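# Bridge the lavender case over two blocks, blue on top

## Task

Set the lavender case so it spans the red block and the green block, supported by both of them like a bridge. Then place the blue block standing upright on top of the case. At the end neither gripper may be touching the case or any of the three blocks.

## Robot and tools

Robot: two arms, left_arm and right_arm, each with a two-finger gripper. In the scene frame the origin sits at table-top height midway between the nominal bases, +z points up, +x points out over the table and left_arm is on the +y side. Arm names do not match image left and right. The calibrated bases are left_arm at (+0.020, +0.289, +0.003) m and right_arm at (+0.015, -0.236, +0.025) m, both nearly unrotated. A camera stand is fixed behind the arms.

Frames: each arm reports its hand pose, velocities and targets in its own base frame. Objects on the table are described in the scene frame. Motion offsets run along the axes of that arm's current Hand target. The fingers point along the gripper's +z and open and close along its y. end_effector_position is the point between the pads, roughly 1 cm behind the tips. Printed positions can be off by a few cm, more at long reach.

Row format, shared by both motion tools: 14 numbers, each from -1 to 1. The first 7 are left_arm's dx, dy, dz, rx, ry, rz and opening; the next 7 are the same for right_arm. Both arms always appear, even if only one moves. dx to rz are an offset from the Hand target held when the call (or action) began, not from the previous row. A value of 1.0 equals 0.6 m of travel or 180 degrees; rx, ry, rz together form one rotation vector. Opening is absolute, not an offset: +1 fully open (0.094 m), -1 closed. To leave an arm alone, give it six zeros and repeat its current opening, since a 0 there commands half-open.

execute_actions(actions, cameras): actions is a list of actions; each action is a list of up to 15 rows, one per 1/30 s step, and a short action keeps its final row until step 15, so one action lasts 0.5 s. Repeating the same offset in a later action moves further. Images come back only when actions is empty or cameras names them (a list of names, ["all"], or []). An unknown camera name invalidates the call.

move(target, speed, blend, opening_speed, grip_force, blocking, cameras): target is one row or a list of up to 15 rows, every row an offset from the Hand targets at the start of the move, not from the row before. The gripper follows a straight path, turning the short way. speed is the path's top speed in m/s, 0.002 to 2.9, default 0.25 (turns at twice that in rad/s); one value or one per target. blend, in m, rounds corners in a list; 0 stops at each target. opening_speed, 0.2 or more per second on the -1..1 scale, makes fingers close gradually, useful on fragile parts. grip_force is the pad force limit in newtons, 10 to 50, one value or one per arm; it persists, and lower values close slowly. blocking=false returns after about 0.5 s while motion continues. A move is capped at 10 s. It adds a move: line: done, off_target, moving, held or fault, plus limits such as paced (pose clipped) or held (steps withheld). Done means at rest within 10 mm and 2 degrees; it says nothing about contact.

wait(seconds): 0 to 3600, commands nothing new; ends early if a running move finishes. stop(): brakes the current move. zoom_image(camera, region): region [x0, y0, x1, y1] in pixels, at most 504 by 504, on the newest image of cam_high, cam_low, cam_left_wrist or cam_right_wrist (all 672x504). read_manual(section) returns only licence text. finished_scene(scene) ends the current scene, given its number; make no further call in that reply.

Control behaviour: each step the commanded orientation is limited to 40 degrees from the measured one. Hand target is the last commanded pose after that limit, and the base for the next offsets. Grippers often stop a few cm short from friction or load; another execute_actions call re-requests the target, else send the missing distance. An arm blocked by something keeps pressing until commanded back past its gripper.

Results: grip_measured is the measured finger opening on the command scale (reads slightly wide when empty; on a firmly gripped hard part a little narrower than the part). grip_effort_nm is averaged motor effort, negative closing; it does not return to zero at rest, and a drop toward zero after closing further hints the part slipped or moved. Joint velocities say within noise when still. Joint torques follow joint order, with the first three wrapping at ±28 N m. Motor temperatures appear; MOTOR HOT at 75 °C, a fault that folds that arm at 90 °C, collapse at 100 °C. Holding loads, stretching out or pushing into unreachable poses heats motors.

Avoid: dropping parts or releasing them while moving, fast impacts, strong pushes, anything leaving the table, wrist-camera cables touching objects (counts as contact) or being strained, the two grippers or cameras colliding or one gripper closing on the other's fingers, and paths passing near an arm's own base (the elbow can whip round). Faster moves deviate and hit harder; loose objects may occasionally be nudged by outside disturbances.

Each tool is called after "Request:" as name(argument=value, ...), one argument or row to a line, values as JSON.

## Session

Request:
execute_actions(
  actions=[],
)

Scene clock: 0.00 s.
left_arm: end_effector_position=(+0.4102, -0.0241, +0.0944) grip_measured=+1.000 grip_effort_nm=n/a end_effector_quat_wxyz=(+0.574, +0.020, +0.819, +0.018) | right_arm: end_effector_position=(+0.3985, -0.0227, +0.1099) grip_measured=+1.000 grip_effort_nm=n/a end_effector_quat_wxyz=(+0.595, +0.004, +0.804, -0.012)
Joint positions: left_arm=[-0.109 1.592 0.42 0.821 -0.109 0.017 0.094] | right_arm=[-0.085 1.512 0.364 0.851 -0.057 -0.033 0.094]
Joint velocities: within noise
Joint torques (N m): no reading
Motor temperatures (°C): left_arm=[25 30 37 38 29 27 26] | right_arm=[25 32 35 37 25 27 24]
Heat: left arm: 38 °C; right arm: 37 °C.
Hand target: left_arm +0.4107, -0.0233, +0.0953; +0.573, +0.019, +0.819, +0.020 | right_arm +0.4004, -0.0229, +0.1153; +0.601, +0.004, +0.799, -0.013
Tool commands: left_gripper/opening=+1.0 right_gripper/opening=+1.0

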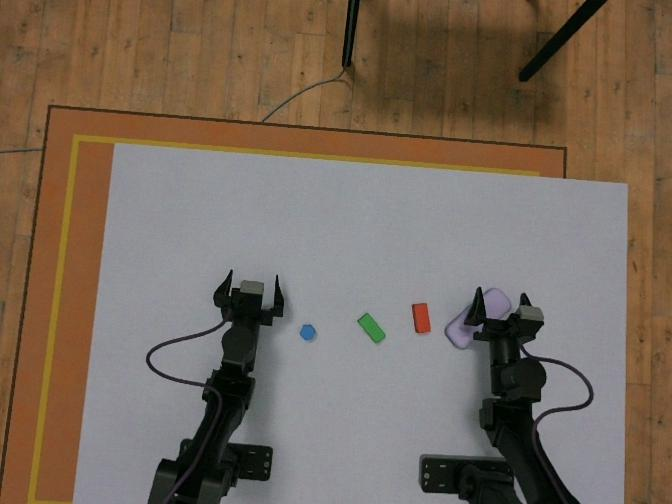

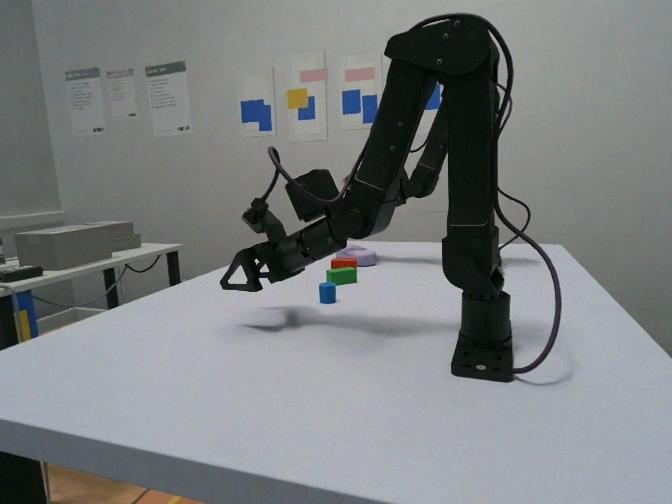

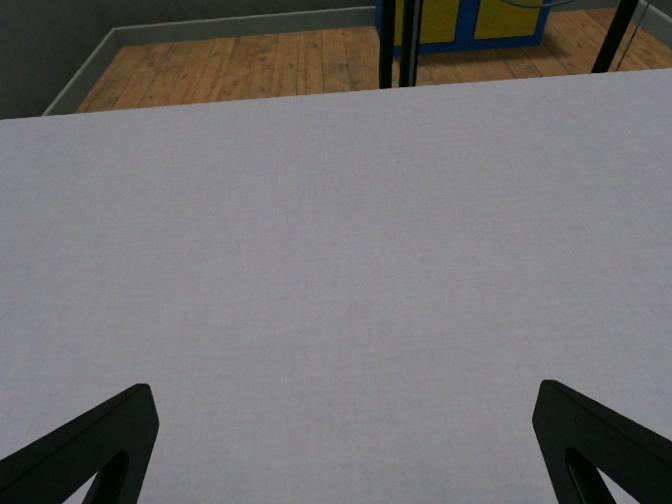

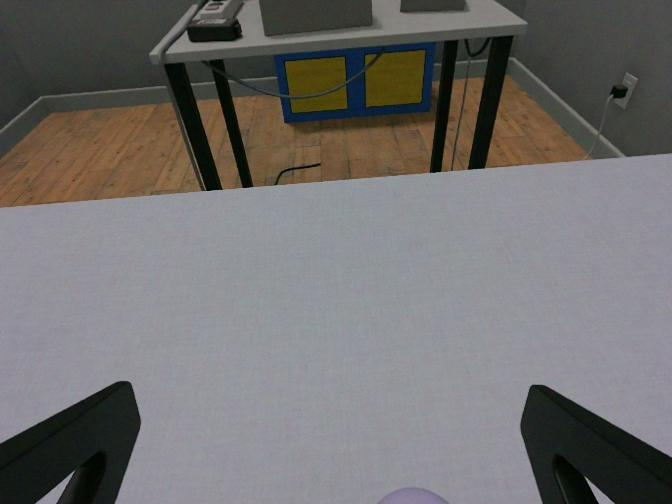

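Request:
zoom_image(
  camera="cam_high",
  region=[290, 260, 550, 380],
)

Request:
zoom_image(
  camera="cam_low",
  region=[220, 220, 400, 320],
)

Scaled by 1.938 from the camera's image (finer frame: 960x720).

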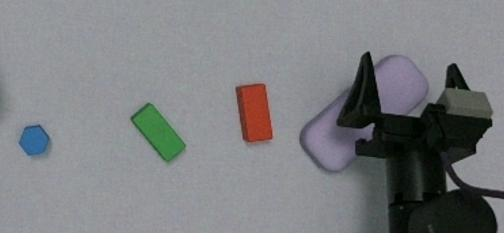

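Scaled by 2.800 from the camera's image (finer frame: 960x720).

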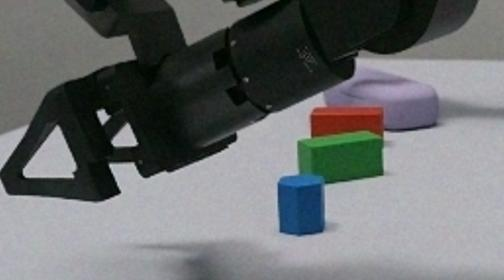

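Request:
move(
  target=[-0.132, -0.1523, -0.1722, 0.0136, 0.3886, -0.0129, 1, -0.1173, 0.0343, -0.1047, -0.0089, 0.4108, -0.0027, 1],
  speed=0.4,
  cameras=["all"],
)

Scene clock: 26.17 s.
left_arm: end_effector_position=(+0.3414, -0.1195, +0.2012) grip_measured=+1.000 grip_effort_nm=0.01 end_effector_quat_wxyz=(+0.047, +0.004, +0.999, -0.016) | right_arm: end_effector_position=(+0.3569, -0.0009, +0.1993) grip_measured=+1.000 grip_effort_nm=0.00 end_effector_quat_wxyz=(+0.039, +0.000, +0.999, +0.004)
Joint positions: left_arm=[-0.34 1.87 1.951 -1.553 -0.001 -0.332 0.094] | right_arm=[-0.01 1.869 1.944 -1.567 -0.009 -0.009 0.094]
Joint torques (N m): left_arm=[-0.18 -5.98 8.06 0.05 -0.02 -0.11] | right_arm=[0.65 -6.19 9.37 0.38 0.06 0.04]
Motor temperatures (°C): left_arm=[25 31 38 39 29 27 26] | right_arm=[24 32 35 42 25 27 24]
Heat: left arm: 39 °C; right arm: 42 °C.
Hand target: left_arm +0.3400, -0.1200, +0.2001; +0.000, +0.000, +1.000, +0.000 | right_arm +0.3599, -0.0002, +0.2000; +0.000, +0.000, +1.000, +0.000
Off the commanded pose: left_arm 0.002 m, 6 deg | right_arm 0.003 m, 5 deg.
joint sent to its limit (left arm) — joint 4 (wrist pitch), lower limit. The joint targets are off in orientation, not in position.
joint sent to its limit (right arm) — joint 4 (wrist pitch), lower limit. The joint targets are off in orientation, not in position.
move: off_target (left_arm, right_arm)

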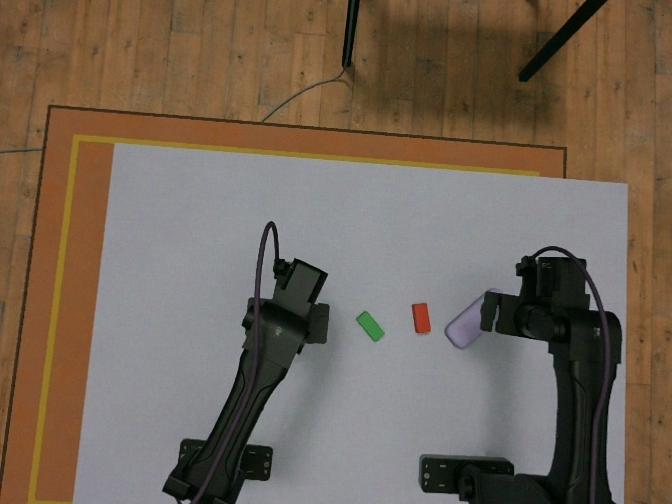

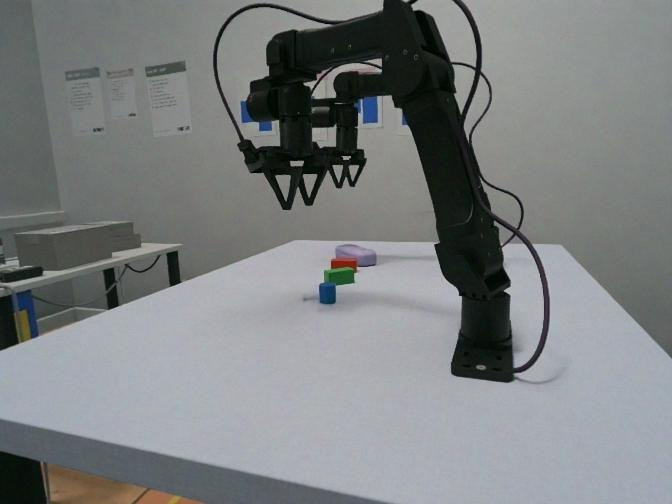

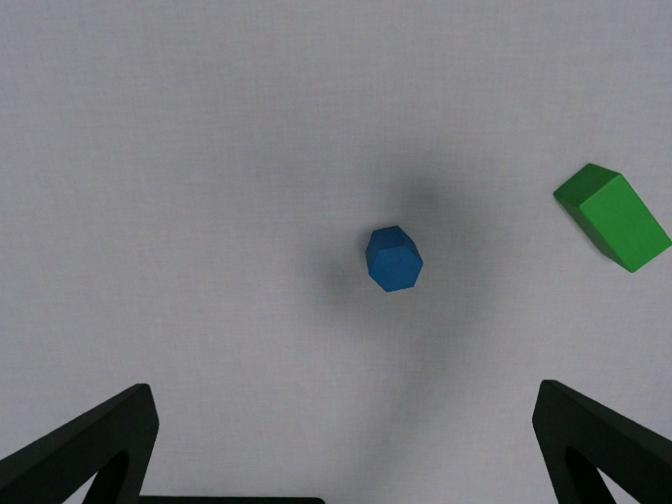

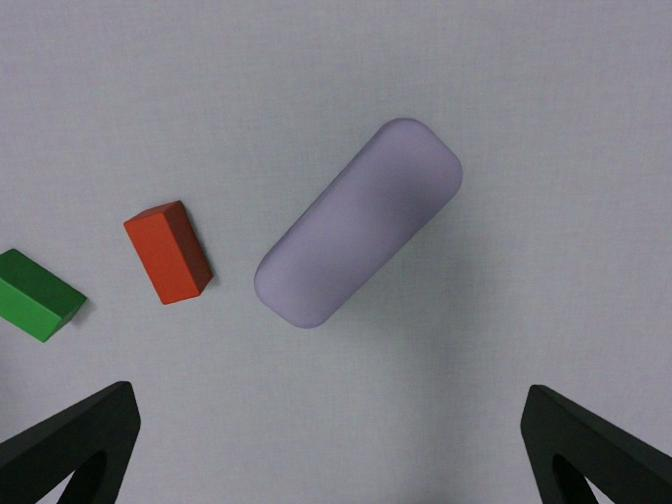

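Request:
zoom_image(
  camera="cam_right_wrist",
  region=[0, 180, 240, 360],
)

Request:
zoom_image(
  camera="cam_high",
  region=[330, 270, 530, 370],
)

Scaled by 2.100 from the camera's image (finer frame: 960x720).

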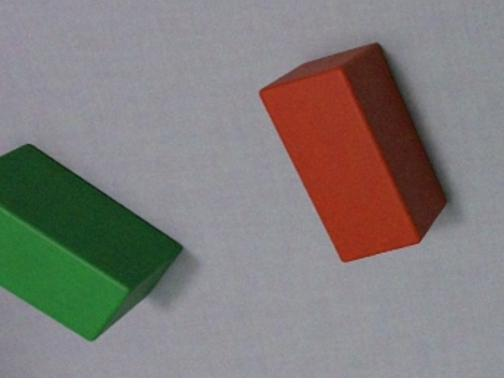

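Scaled by 2.520 from the camera's image (finer frame: 960x720).

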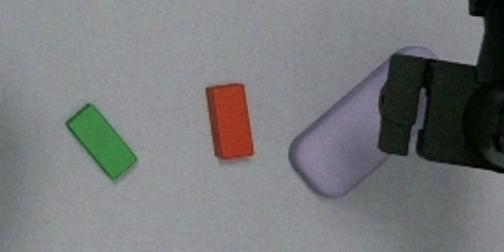

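Request:
zoom_image(
  camera="cam_low",
  region=[300, 225, 400, 310],
)

Request:
zoom_image(
  camera="cam_right_wrist",
  region=[230, 90, 490, 350],
)

Scaled by 5.040 from the camera's image (finer frame: 960x720).

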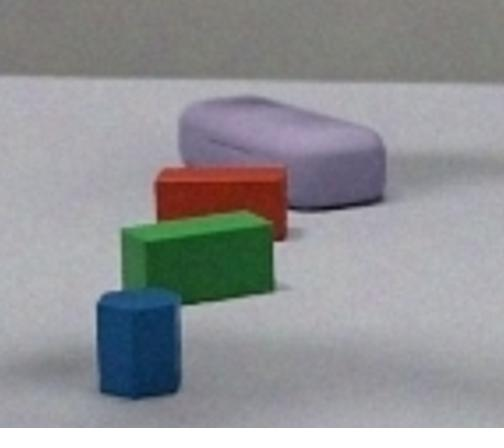

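Scaled by 1.938 from the camera's image (finer frame: 960x720).

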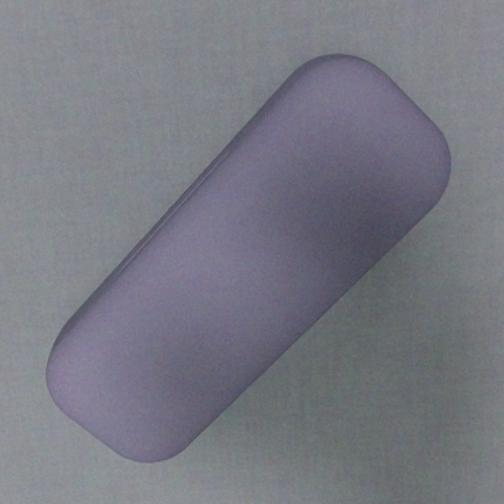

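Request:
move(
  target=[0.0502, -0.071, 0.1333, 0, 0, 0, 1, 0.0282, -0.0272, 0.1333, 0, 0, 0.239, 1],
  speed=0.4,
  cameras=["cam_high", "cam_left_wrist", "cam_right_wrist"],
)

Scene clock: 62.37 s.
left_arm: end_effector_position=(+0.3133, -0.1628, +0.1247) grip_measured=+1.000 grip_effort_nm=0.00 end_effector_quat_wxyz=(+0.005, +0.003, +1.000, -0.004) | right_arm: end_effector_position=(+0.3463, -0.0139, +0.1163) grip_measured=+1.000 grip_effort_nm=0.00 end_effector_quat_wxyz=(-0.007, +0.362, +0.932, +0.002)
Joint positions: left_arm=[-0.481 1.87 1.647 -1.335 0.003 -0.475 0.094] | right_arm=[-0.048 1.869 1.613 -1.327 -0.009 0.692 0.094]
Joint torques (N m): left_arm=[-0.51 -7.66 4.71 0.25 -0.05 -0.12] | right_arm=[-0.1 -9.59 5.39 0.38 0.07 0.07]
Motor temperatures (°C): left_arm=[24 31 38 36 28 27 26] | right_arm=[24 34 36 36 25 26 23]
Heat: left arm: 38 °C; right arm: 36 °C.
Hand target: left_arm +0.3099, -0.1627, +0.1201; +0.000, +0.000, +1.000, +0.000 | right_arm +0.3430, -0.0163, +0.1200; +0.000, +0.366, +0.931, +0.000
Off the commanded pose: left_arm 0.006 m, 1 deg | right_arm 0.006 m, 1 deg.
move: done

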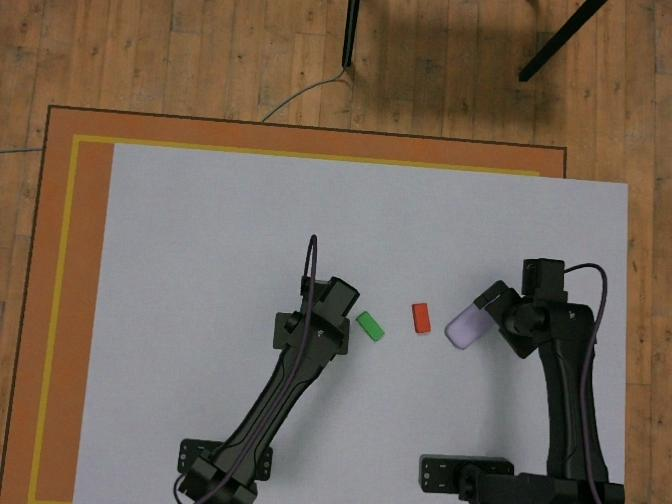

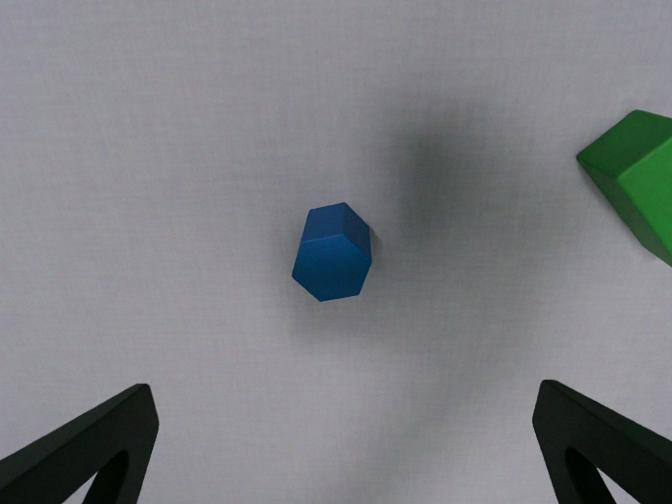

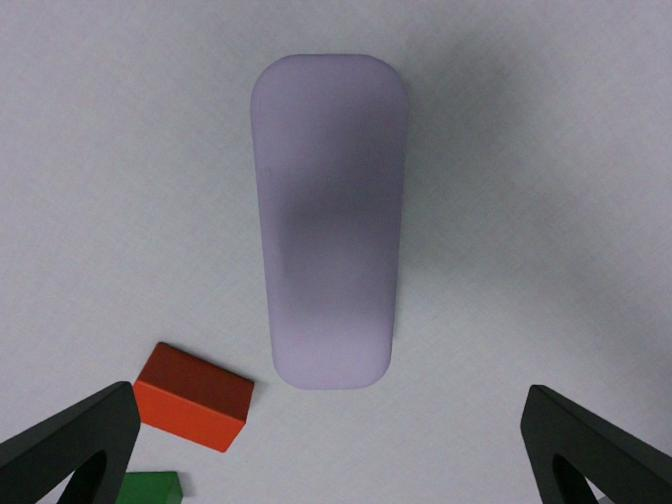

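Request:
move(
  target=[0.009, 0.0027, 0.150, 0, 0, 0.114, 1, 0.0167, 0.005, 0.1833, 0, 0, 0, 1],
  speed=0.15,
  cameras=["cam_low", "cam_left_wrist", "cam_right_wrist"],
)

Scene clock: 77.23 s.
left_arm: end_effector_position=(+0.3099, -0.1620, +0.0409) grip_measured=+1.000 grip_effort_nm=0.01 end_effector_quat_wxyz=(+0.013, +0.170, +0.985, -0.006) | right_arm: end_effector_position=(+0.3430, -0.0081, +0.0201) grip_measured=+1.000 grip_effort_nm=0.00 end_effector_quat_wxyz=(+0.011, +0.366, +0.931, +0.009)
Joint positions: left_arm=[-0.483 1.89 1.335 -0.988 0.003 -0.141 0.094] | right_arm=[-0.031 1.895 1.255 -0.903 -0.009 0.718 0.094]
Joint torques (N m): left_arm=[-0.55 -6.28 4.44 0.31 -0.06 0.11] | right_arm=[0.68 -6.38 5.23 0.51 0.06 0.07]
Heat: left arm: 38 °C; right arm: 37 °C.
Hand target: left_arm +0.3046, -0.1612, +0.0301; +0.000, +0.178, +0.984, +0.000 | right_arm +0.3378, -0.0073, +0.0102; +0.000, +0.366, +0.930, +0.000
Off the commanded pose: left_arm 0.012 m, 2 deg | right_arm 0.011 m, 2 deg.
move: off_target (left_arm, right_arm)

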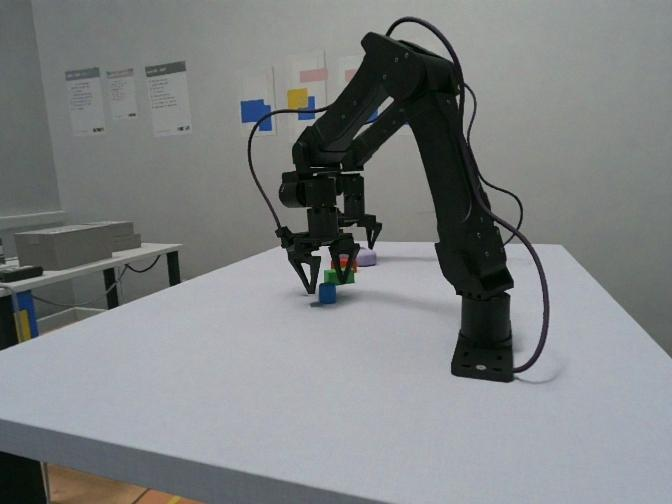

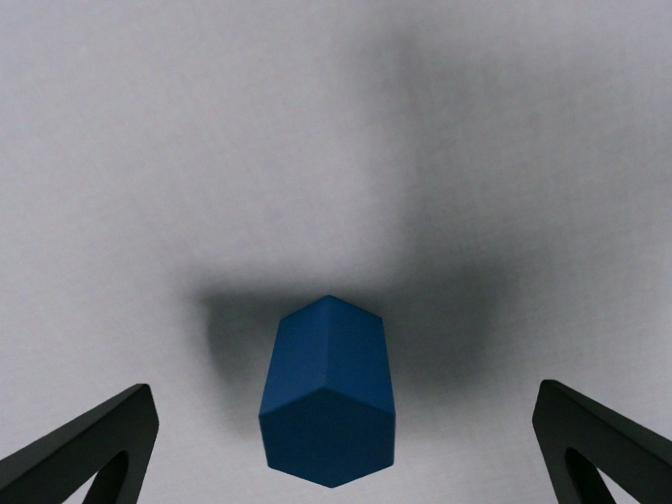

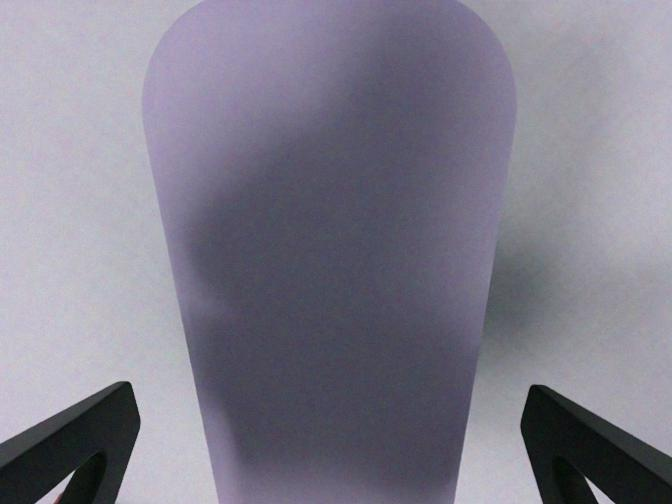

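Request:
move(
  target=[0.015, 0.003, 0.0402, 0, 0, 0, 1, 0.012, 0.002, 0.0387, 0, 0, 0, 1],
  speed=0.1,
  cameras=["cam_low", "cam_left_wrist", "cam_right_wrist"],
)

Scene clock: 82.07 s.
left_arm: end_effector_position=(+0.3024, -0.1581, +0.0175) grip_measured=+1.000 grip_effort_nm=0.00 end_effector_quat_wxyz=(+0.014, +0.171, +0.985, -0.006) | right_arm: end_effector_position=(+0.3389, -0.0020, -0.0036) grip_measured=+1.000 grip_effort_nm=0.00 end_effector_quat_wxyz=(+0.010, +0.366, +0.931, +0.009)
Joint positions: left_arm=[-0.483 1.89 1.236 -0.886 0.003 -0.139 0.094] | right_arm=[-0.014 1.921 1.186 -0.81 -0.009 0.735 0.094]
Joint torques (N m): left_arm=[-0.42 -5.85 4.3 0.32 -0.05 0.12] | right_arm=[0.66 -6.22 4.94 0.49 0.07 0.07]
Heat: left arm: 37 °C; right arm: 36 °C.
Hand target: left_arm +0.2968, -0.1563, +0.0060; +0.000, +0.178, +0.984, +0.000 | right_arm +0.3333, -0.0015, -0.0132; +0.000, +0.366, +0.930, +0.000
Off the commanded pose: left_arm 0.013 m, 2 deg | right_arm 0.011 m, 2 deg.
move: off_target (left_arm, right_arm)

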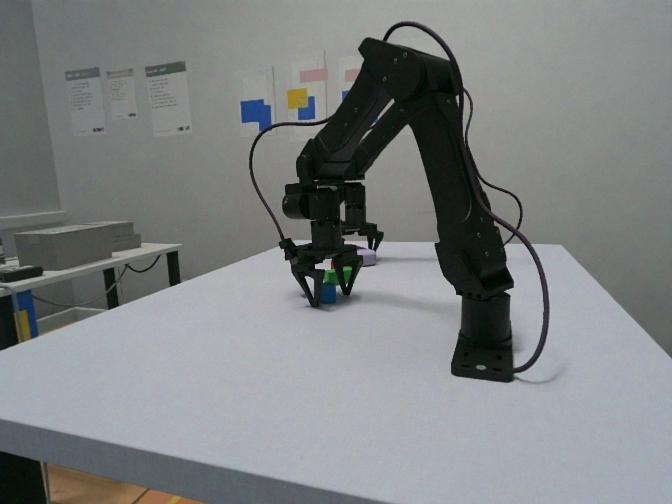

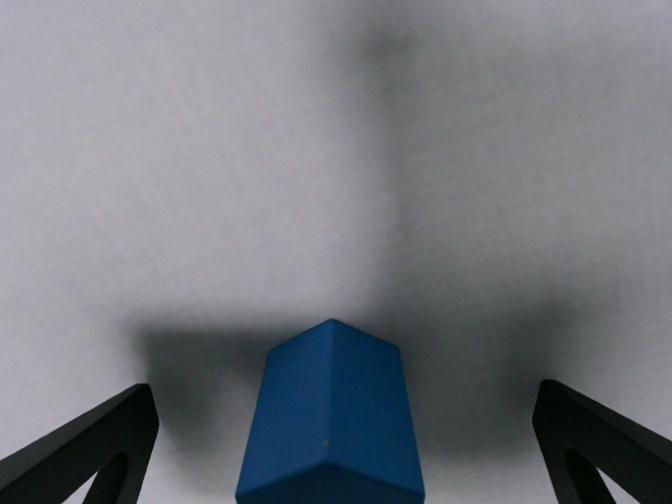

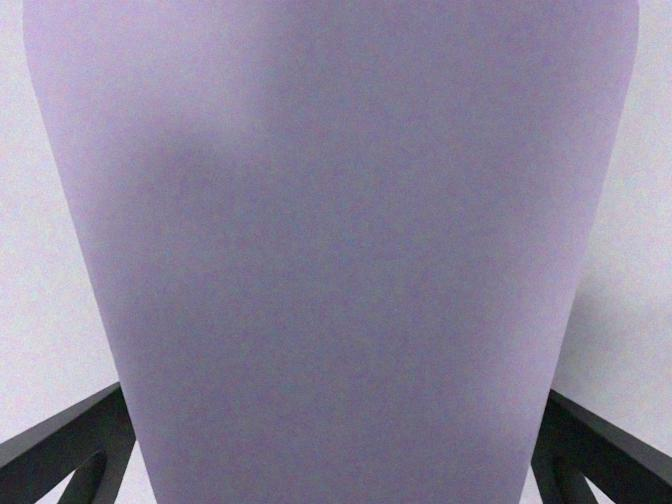

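Request:
move(
  target=[0,0,0,0,0,0,-0.44, 0,0,0,0,0,0,0.34],
  opening_speed=1.5,
  cameras=["cam_left_wrist", "cam_right_wrist"],
)

Scene clock: 88.03 s.
left_arm: end_effector_position=(+0.3025, -0.1581, +0.0175) grip_measured=-0.355 grip_effort_nm=-1.01 end_effector_quat_wxyz=(+0.014, +0.171, +0.985, -0.006) | right_arm: end_effector_position=(+0.3390, -0.0020, -0.0036) grip_measured=+0.348 grip_effort_nm=-0.44 end_effector_quat_wxyz=(+0.011, +0.366, +0.931, +0.009)
Joint positions: left_arm=[-0.483 1.89 1.236 -0.886 0.003 -0.139 0.03] | right_arm=[-0.014 1.921 1.186 -0.81 -0.009 0.735 0.063]
Joint torques (N m): left_arm=[-0.42 -5.81 4.3 0.32 -0.05 0.11] | right_arm=[0.64 -6.3 5 0.5 0.06 0.09]
Heat: left arm: 37 °C; right arm: 35 °C.
Hand target: left_arm +0.2967, -0.1563, +0.0060; +0.000, +0.178, +0.984, +0.000 | right_arm +0.3333, -0.0015, -0.0132; +0.000, +0.366, +0.930, +0.000
Off the commanded pose: left_arm 0.013 m, 2 deg | right_arm 0.011 m, 2 deg.
move: done

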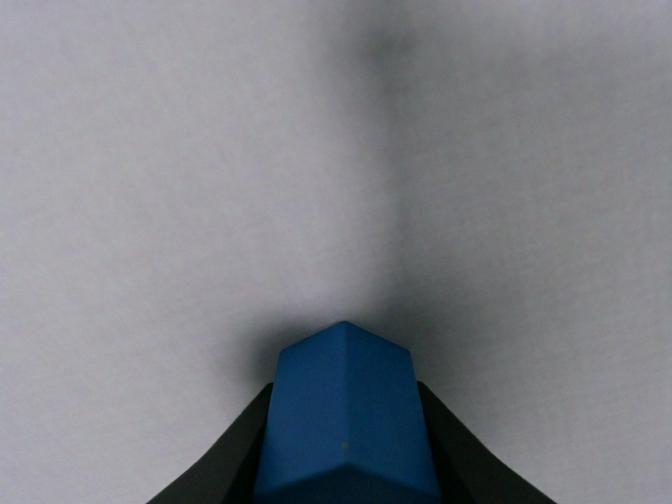

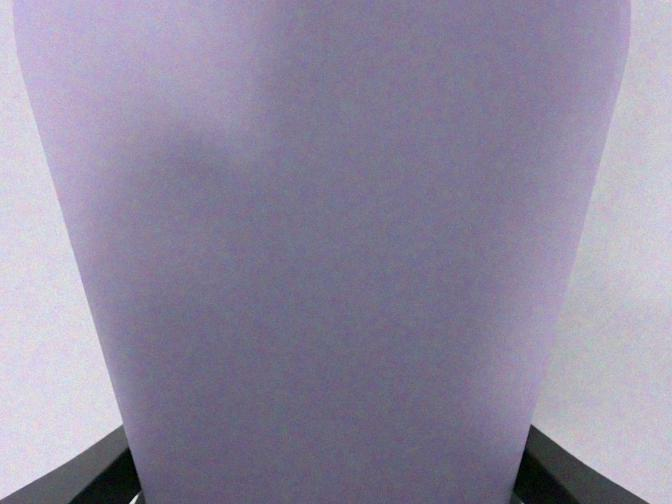

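Request:
move(
  target=[0,0,0,0,0,0,-0.44, 0,0,0,0,0,0,0.26],
  opening_speed=1.0,
)

Scene clock: 89.43 s.
left_arm: end_effector_position=(+0.3025, -0.1581, +0.0175) grip_measured=-0.355 grip_effort_nm=-1.03 end_effector_quat_wxyz=(+0.014, +0.171, +0.985, -0.006) | right_arm: end_effector_position=(+0.3390, -0.0020, -0.0036) grip_measured=+0.330 grip_effort_nm=-1.02 end_effector_quat_wxyz=(+0.011, +0.366, +0.931, +0.009)
Joint positions: left_arm=[-0.483 1.89 1.236 -0.886 0.003 -0.139 0.03] | right_arm=[-0.014 1.921 1.186 -0.81 -0.009 0.735 0.062]
Joint torques (N m): left_arm=[-0.44 -5.85 4.3 0.32 -0.06 0.12] | right_arm=[0.69 -6.28 4.97 0.51 0.07 0.1]
Heat: left arm: 37 °C; right arm: 35 °C.
Hand target: left_arm +0.2967, -0.1563, +0.0060; +0.000, +0.178, +0.984, +0.000 | right_arm +0.3333, -0.0015, -0.0132; +0.000, +0.366, +0.930, +0.000
Off the commanded pose: left_arm 0.013 m, 2 deg | right_arm 0.011 m, 2 deg.
move: done

Request:
move(
  target=[
    [0,0,-0.1667,0,0,0,-0.44, 0,0,-0.2222,0,0,0,0.26],
    [-0.0118,0.1112,-0.1667,0,0,0,-0.44, 0.2337,0.1843,-0.2222,0,0,0.178,0.26],
  ],
  speed=0.25,
  blend=[0.03, 0],
  cameras=["cam_high", "cam_low", "cam_left_wrist", "cam_right_wrist"],
)

Scene clock: 98.63 s.
left_arm: end_effector_position=(+0.3246, -0.0980, +0.1023) grip_measured=-0.355 grip_effort_nm=-1.03 end_effector_quat_wxyz=(+0.003, +0.176, +0.984, -0.002) | right_arm: end_effector_position=(+0.3030, +0.1741, +0.1184) grip_measured=+0.330 grip_effort_nm=-1.03 end_effector_quat_wxyz=(-0.005, +0.606, +0.795, +0.006)
Joint positions: left_arm=[-0.295 1.826 1.501 -1.241 0.003 0.059 0.03] | right_arm=[0.511 1.861 1.61 -1.313 -0.014 1.815 0.062]
Joint torques (N m): left_arm=[0.49 -6.67 8.34 -0.06 -0.06 0.13] | right_arm=[0.51 -6.43 9.91 0.17 0.11 0.11]
Heat: left arm: 38 °C; right arm: 35 °C.
Hand target: left_arm +0.3268, -0.0962, +0.1060; +0.000, +0.178, +0.984, +0.000 | right_arm +0.3061, +0.1749, +0.1203; +0.000, +0.609, +0.793, +0.000
Off the commanded pose: left_arm 0.005 m, 0 deg | right_arm 0.004 m, 1 deg.
move: done

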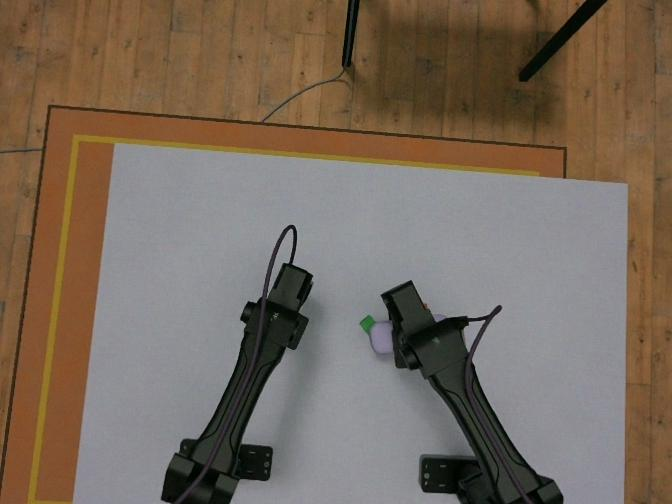

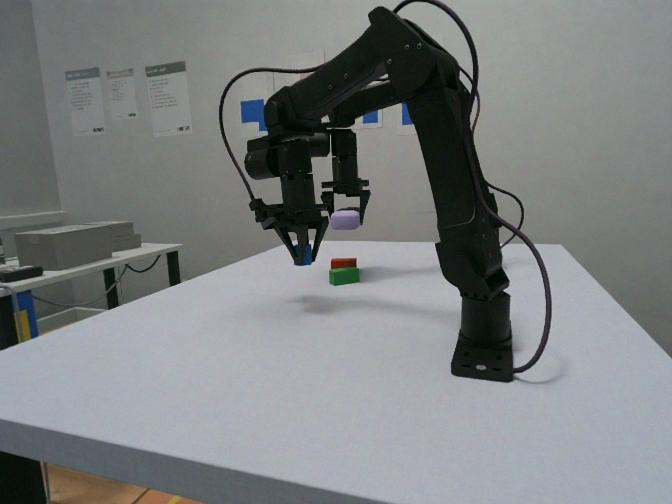

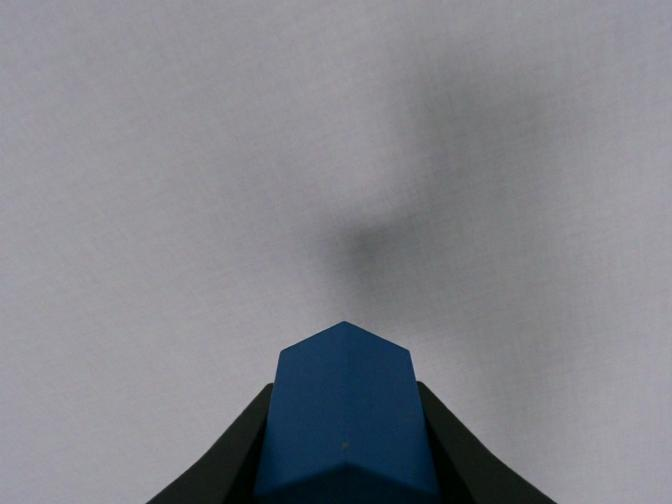

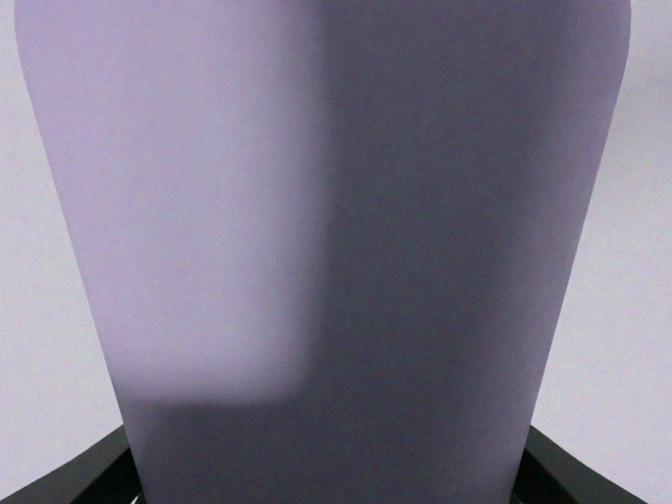

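Request:
zoom_image(
  camera="cam_high",
  region=[330, 270, 510, 390],
)

Request:
zoom_image(
  camera="cam_low",
  region=[280, 190, 400, 310],
)

Scaled by 2.800 from the camera's image (finer frame: 960x720).

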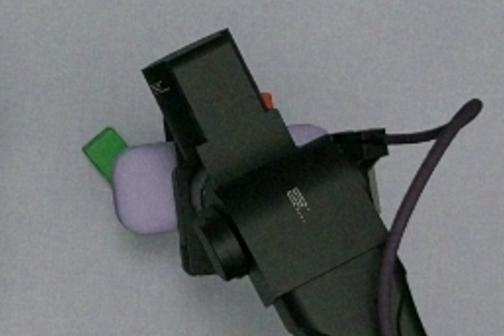

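Scaled by 4.200 from the camera's image (finer frame: 960x720).

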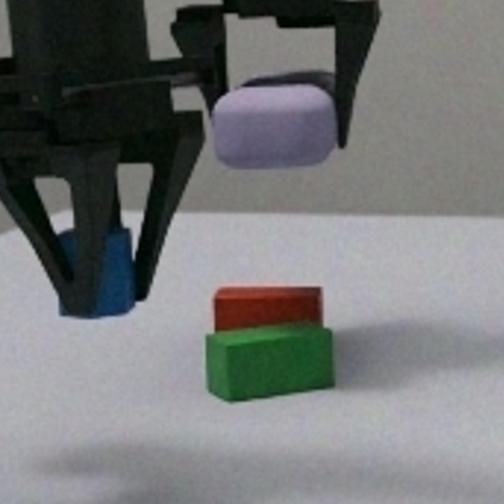

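Request:
move(
  target=[0,0,0,0,0,0,-0.44, 0.0165,0.0027,0.13,0,0,0,0.26],
  speed=0.2,
  cameras=["cam_high", "cam_low", "cam_right_wrist"],
)

Request:
zoom_image(
  camera="cam_high",
  region=[330, 270, 510, 390],
)

Request:
zoom_image(
  camera="cam_low",
  region=[280, 190, 400, 310],
)

Scene clock: 112.17 s.
left_arm: end_effector_position=(+0.3246, -0.0980, +0.1023) grip_measured=-0.355 grip_effort_nm=-1.03 end_effector_quat_wxyz=(+0.003, +0.176, +0.984, -0.002) | right_arm: end_effector_position=(+0.3094, +0.1877, +0.0515) grip_measured=+0.330 grip_effort_nm=-1.03 end_effector_quat_wxyz=(-0.001, +0.607, +0.795, +0.016)
Joint positions: left_arm=[-0.295 1.826 1.501 -1.241 0.003 0.059 0.03] | right_arm=[0.536 1.922 1.423 -1.042 -0.013 1.841 0.062]
Joint torques (N m): left_arm=[0.47 -6.68 8.34 -0.06 -0.06 0.13] | right_arm=[0.65 -6.94 5.78 0.43 0.11 0.1]
Heat: left arm: 39 °C; right arm: 36 °C.
Hand target: left_arm +0.3268, -0.0962, +0.1060; +0.000, +0.178, +0.984, +0.000 | right_arm +0.3051, +0.1850, +0.0423; +0.000, +0.609, +0.793, +0.000
Off the commanded pose: left_arm 0.005 m, 0 deg | right_arm 0.011 m, 2 deg.
move: off_target (right_arm)

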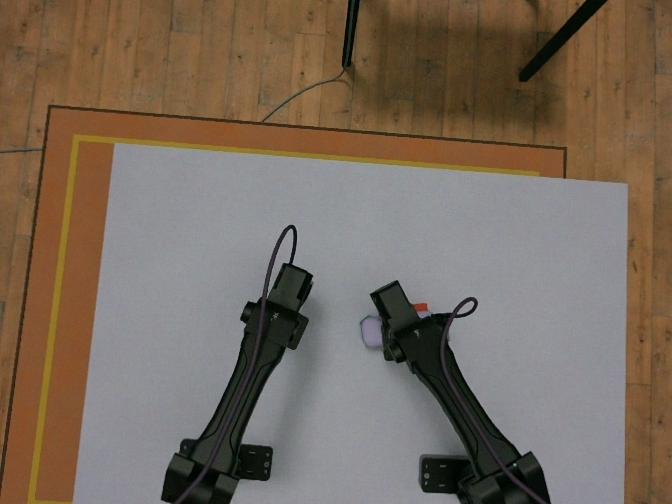

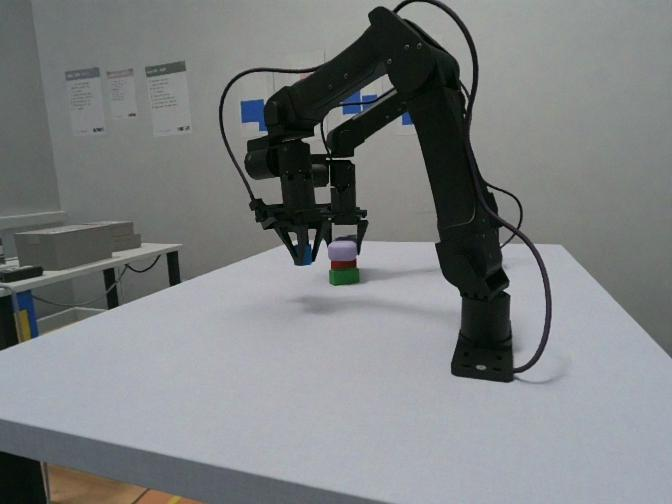

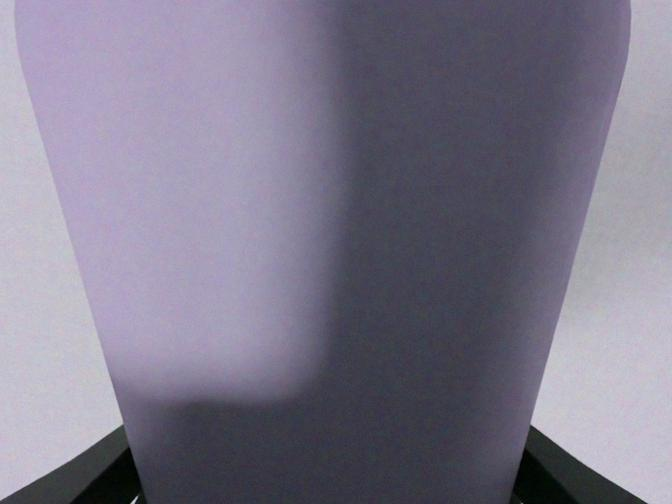

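Scaled by 2.800 from the camera's image (finer frame: 960x720).

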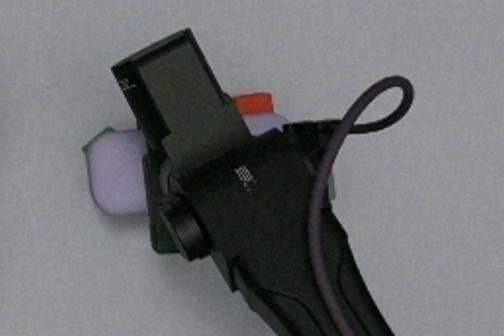

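Scaled by 4.200 from the camera's image (finer frame: 960x720).

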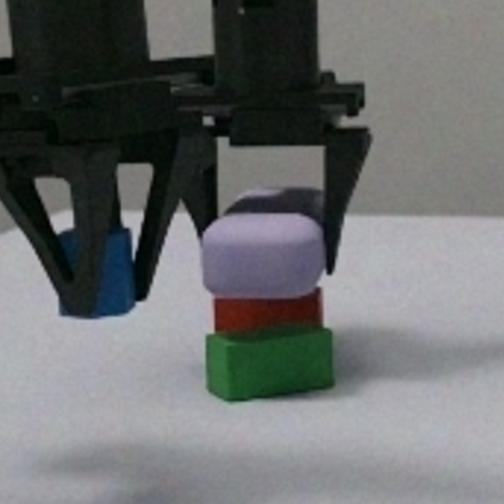

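Request:
move(
  target=[0,0,0,0,0,0,-0.44, -0.0058,0.0088,0.04,0,0,0,0.26],
  speed=0.08,
  cameras=["cam_high", "cam_low"],
)

Request:
zoom_image(
  camera="cam_low",
  region=[280, 190, 400, 310],
)

Scene clock: 116.37 s.
left_arm: end_effector_position=(+0.3246, -0.0980, +0.1023) grip_measured=-0.355 grip_effort_nm=-1.03 end_effector_quat_wxyz=(+0.003, +0.176, +0.984, -0.002) | right_arm: end_effector_position=(+0.3113, +0.1884, +0.0294) grip_measured=+0.330 grip_effort_nm=-1.03 end_effector_quat_wxyz=(-0.001, +0.606, +0.795, +0.012)
Joint positions: left_arm=[-0.295 1.826 1.501 -1.241 0.003 0.059 0.03] | right_arm=[0.536 1.961 1.386 -0.974 -0.011 1.839 0.062]
Joint torques (N m): left_arm=[0.49 -6.68 8.34 -0.06 -0.06 0.13] | right_arm=[-0.44 -6.71 5.34 0.56 0.09 0]
Heat: left arm: 39 °C; right arm: 35 °C.
Hand target: left_arm +0.3268, -0.0962, +0.1060; +0.000, +0.178, +0.984, +0.000 | right_arm +0.3111, +0.1829, +0.0182; +0.000, +0.609, +0.793, +0.000
Off the commanded pose: left_arm 0.005 m, 0 deg | right_arm 0.012 m, 1 deg.
move: off_target (right_arm)

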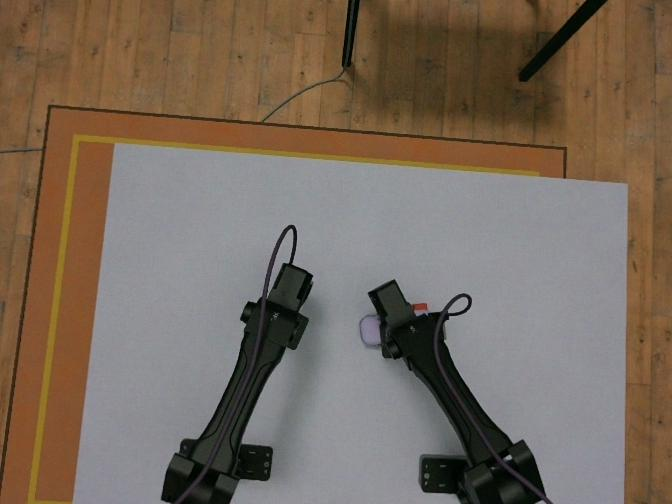

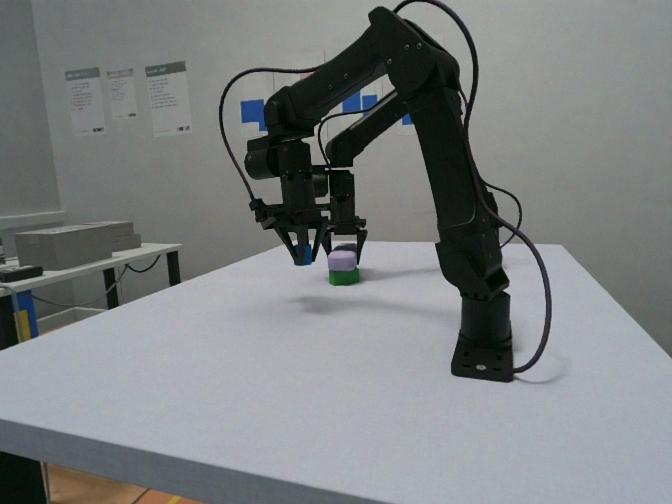

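Scaled by 4.200 from the camera's image (finer frame: 960x720).

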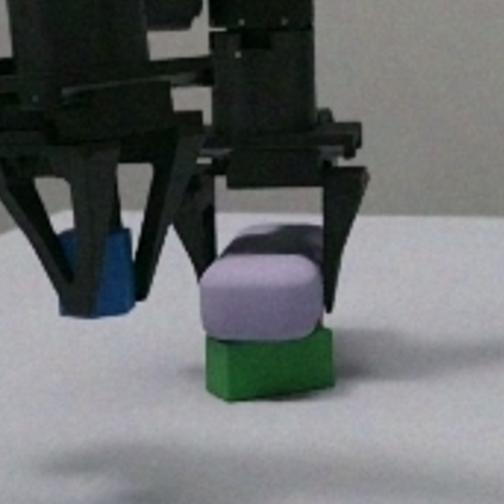

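Request:
move(
  target=[
    [0,0,0,0,0,0,-0.44, 0,0,0.005,0,0,0,0.26],
    [0,0,0,0,0,0,-0.44, 0,0,0.005,0,0,0,0.8],
  ],
  speed=0.05,
  opening_speed=1.0,
  cameras=["cam_low"],
)

Request:
zoom_image(
  camera="cam_low",
  region=[280, 190, 400, 310],
)

Scene clock: 119.73 s.
left_arm: end_effector_position=(+0.3246, -0.0980, +0.1023) grip_measured=-0.355 grip_effort_nm=-1.03 end_effector_quat_wxyz=(+0.003, +0.176, +0.984, -0.002) | right_arm: end_effector_position=(+0.3162, +0.1911, +0.0283) grip_measured=+0.797 grip_effort_nm=0.11 end_effector_quat_wxyz=(+0.003, +0.606, +0.795, +0.021)
Joint positions: left_arm=[-0.295 1.826 1.501 -1.241 0.003 0.059 0.03] | right_arm=[0.536 1.964 1.386 -0.95 -0.01 1.838 0.084]
Joint torques (N m): left_arm=[0.5 -6.68 8.34 -0.06 -0.05 0.12] | right_arm=[-0.43 -6.74 4.89 0.47 0.1 0]
Heat: left arm: 39 °C; right arm: 35 °C.
Hand target: left_arm +0.3268, -0.0962, +0.1060; +0.000, +0.178, +0.984, +0.000 | right_arm +0.3111, +0.1830, +0.0153; +0.000, +0.609, +0.793, +0.000
Off the commanded pose: left_arm 0.005 m, 0 deg | right_arm 0.016 m, 3 deg.
move: off_target (right_arm); target 2's new opening was sent with right_arm's hand 0.015 m and 2 deg from that target

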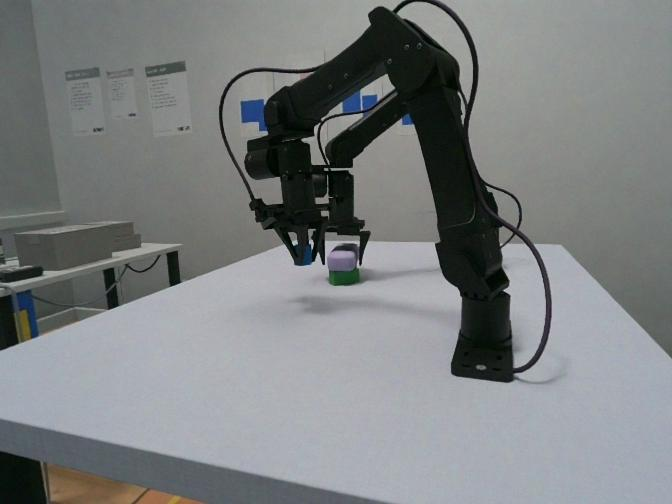

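Scaled by 4.200 from the camera's image (finer frame: 960x720).

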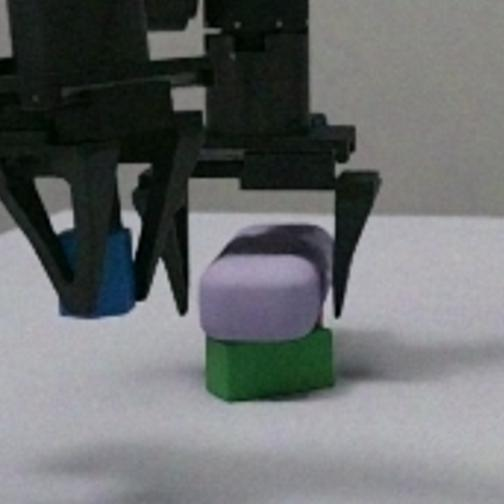

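Request:
move(
  target=[
    [0,0,-0.06,0,0,0,-0.44, 0,0,-0.2417,0,0,0,0.8],
    [-0.0427,-0.162,-0.1,0,0,0,-0.44, -0.2415,-0.0645,-0.2417,0,0,-0.417,0.8],
  ],
  speed=0.3,
  blend=[0.03,0],
  cameras=["all"],
)

Scene clock: 127.40 s.
left_arm: end_effector_position=(+0.3173, -0.1947, +0.1677) grip_measured=-0.355 grip_effort_nm=-1.02 end_effector_quat_wxyz=(+0.010, +0.180, +0.984, -0.005) | right_arm: end_effector_position=(+0.3147, +0.0347, +0.1549) grip_measured=+0.798 grip_effort_nm=0.10 end_effector_quat_wxyz=(-0.010, +0.000, +1.000, -0.002)
Joint positions: left_arm=[-0.552 1.963 1.946 -1.531 0.002 -0.189 0.03] | right_arm=[0.108 1.766 1.636 -1.461 0.002 0.107 0.084]
Joint torques (N m): left_arm=[-0.5 -6.72 8.21 -0.04 -0.05 -0.11] | right_arm=[-0.31 -9.25 5.37 0.38 -0.04 -0.06]
Heat: left arm: 39 °C; right arm: 35 °C.
Hand target: left_arm +0.3167, -0.1962, +0.1661; +0.000, +0.178, +0.984, +0.000 | right_arm +0.3112, +0.0329, +0.1602; +0.000, +0.000, +1.000, +0.000
Off the commanded pose: left_arm 0.002 m, 1 deg | right_arm 0.007 m, 1 deg.
move: done

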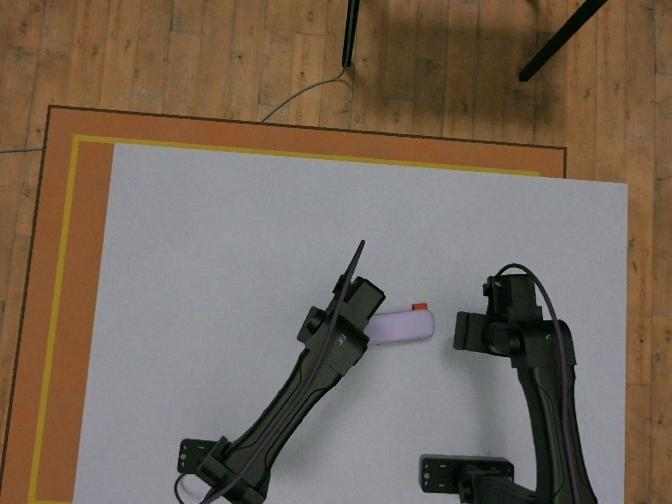

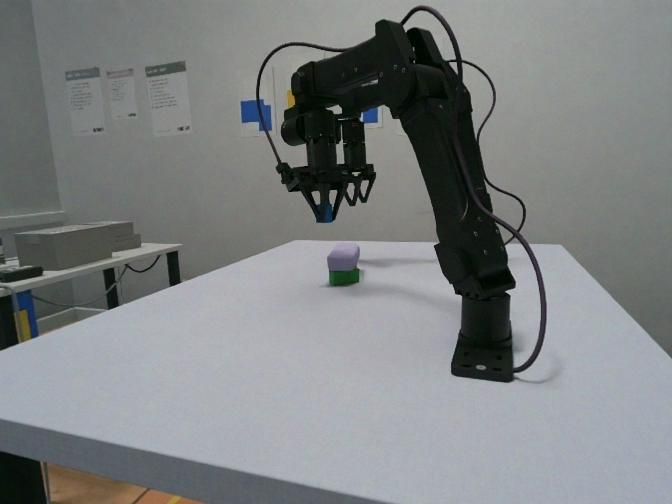

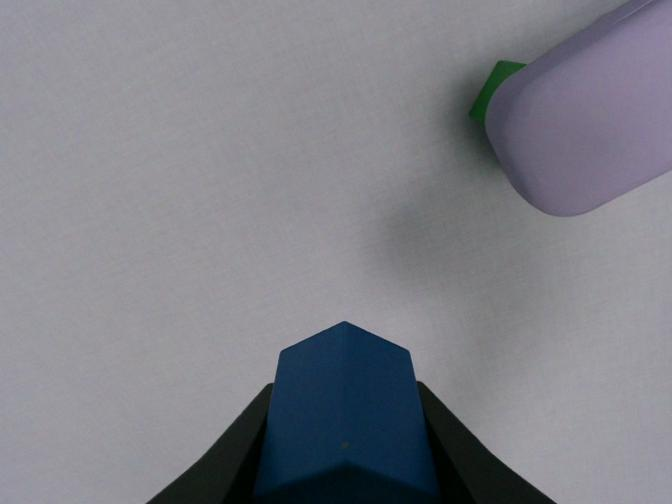

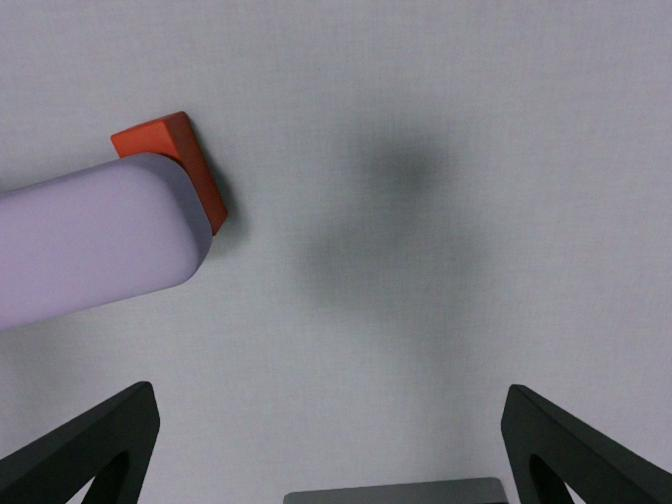

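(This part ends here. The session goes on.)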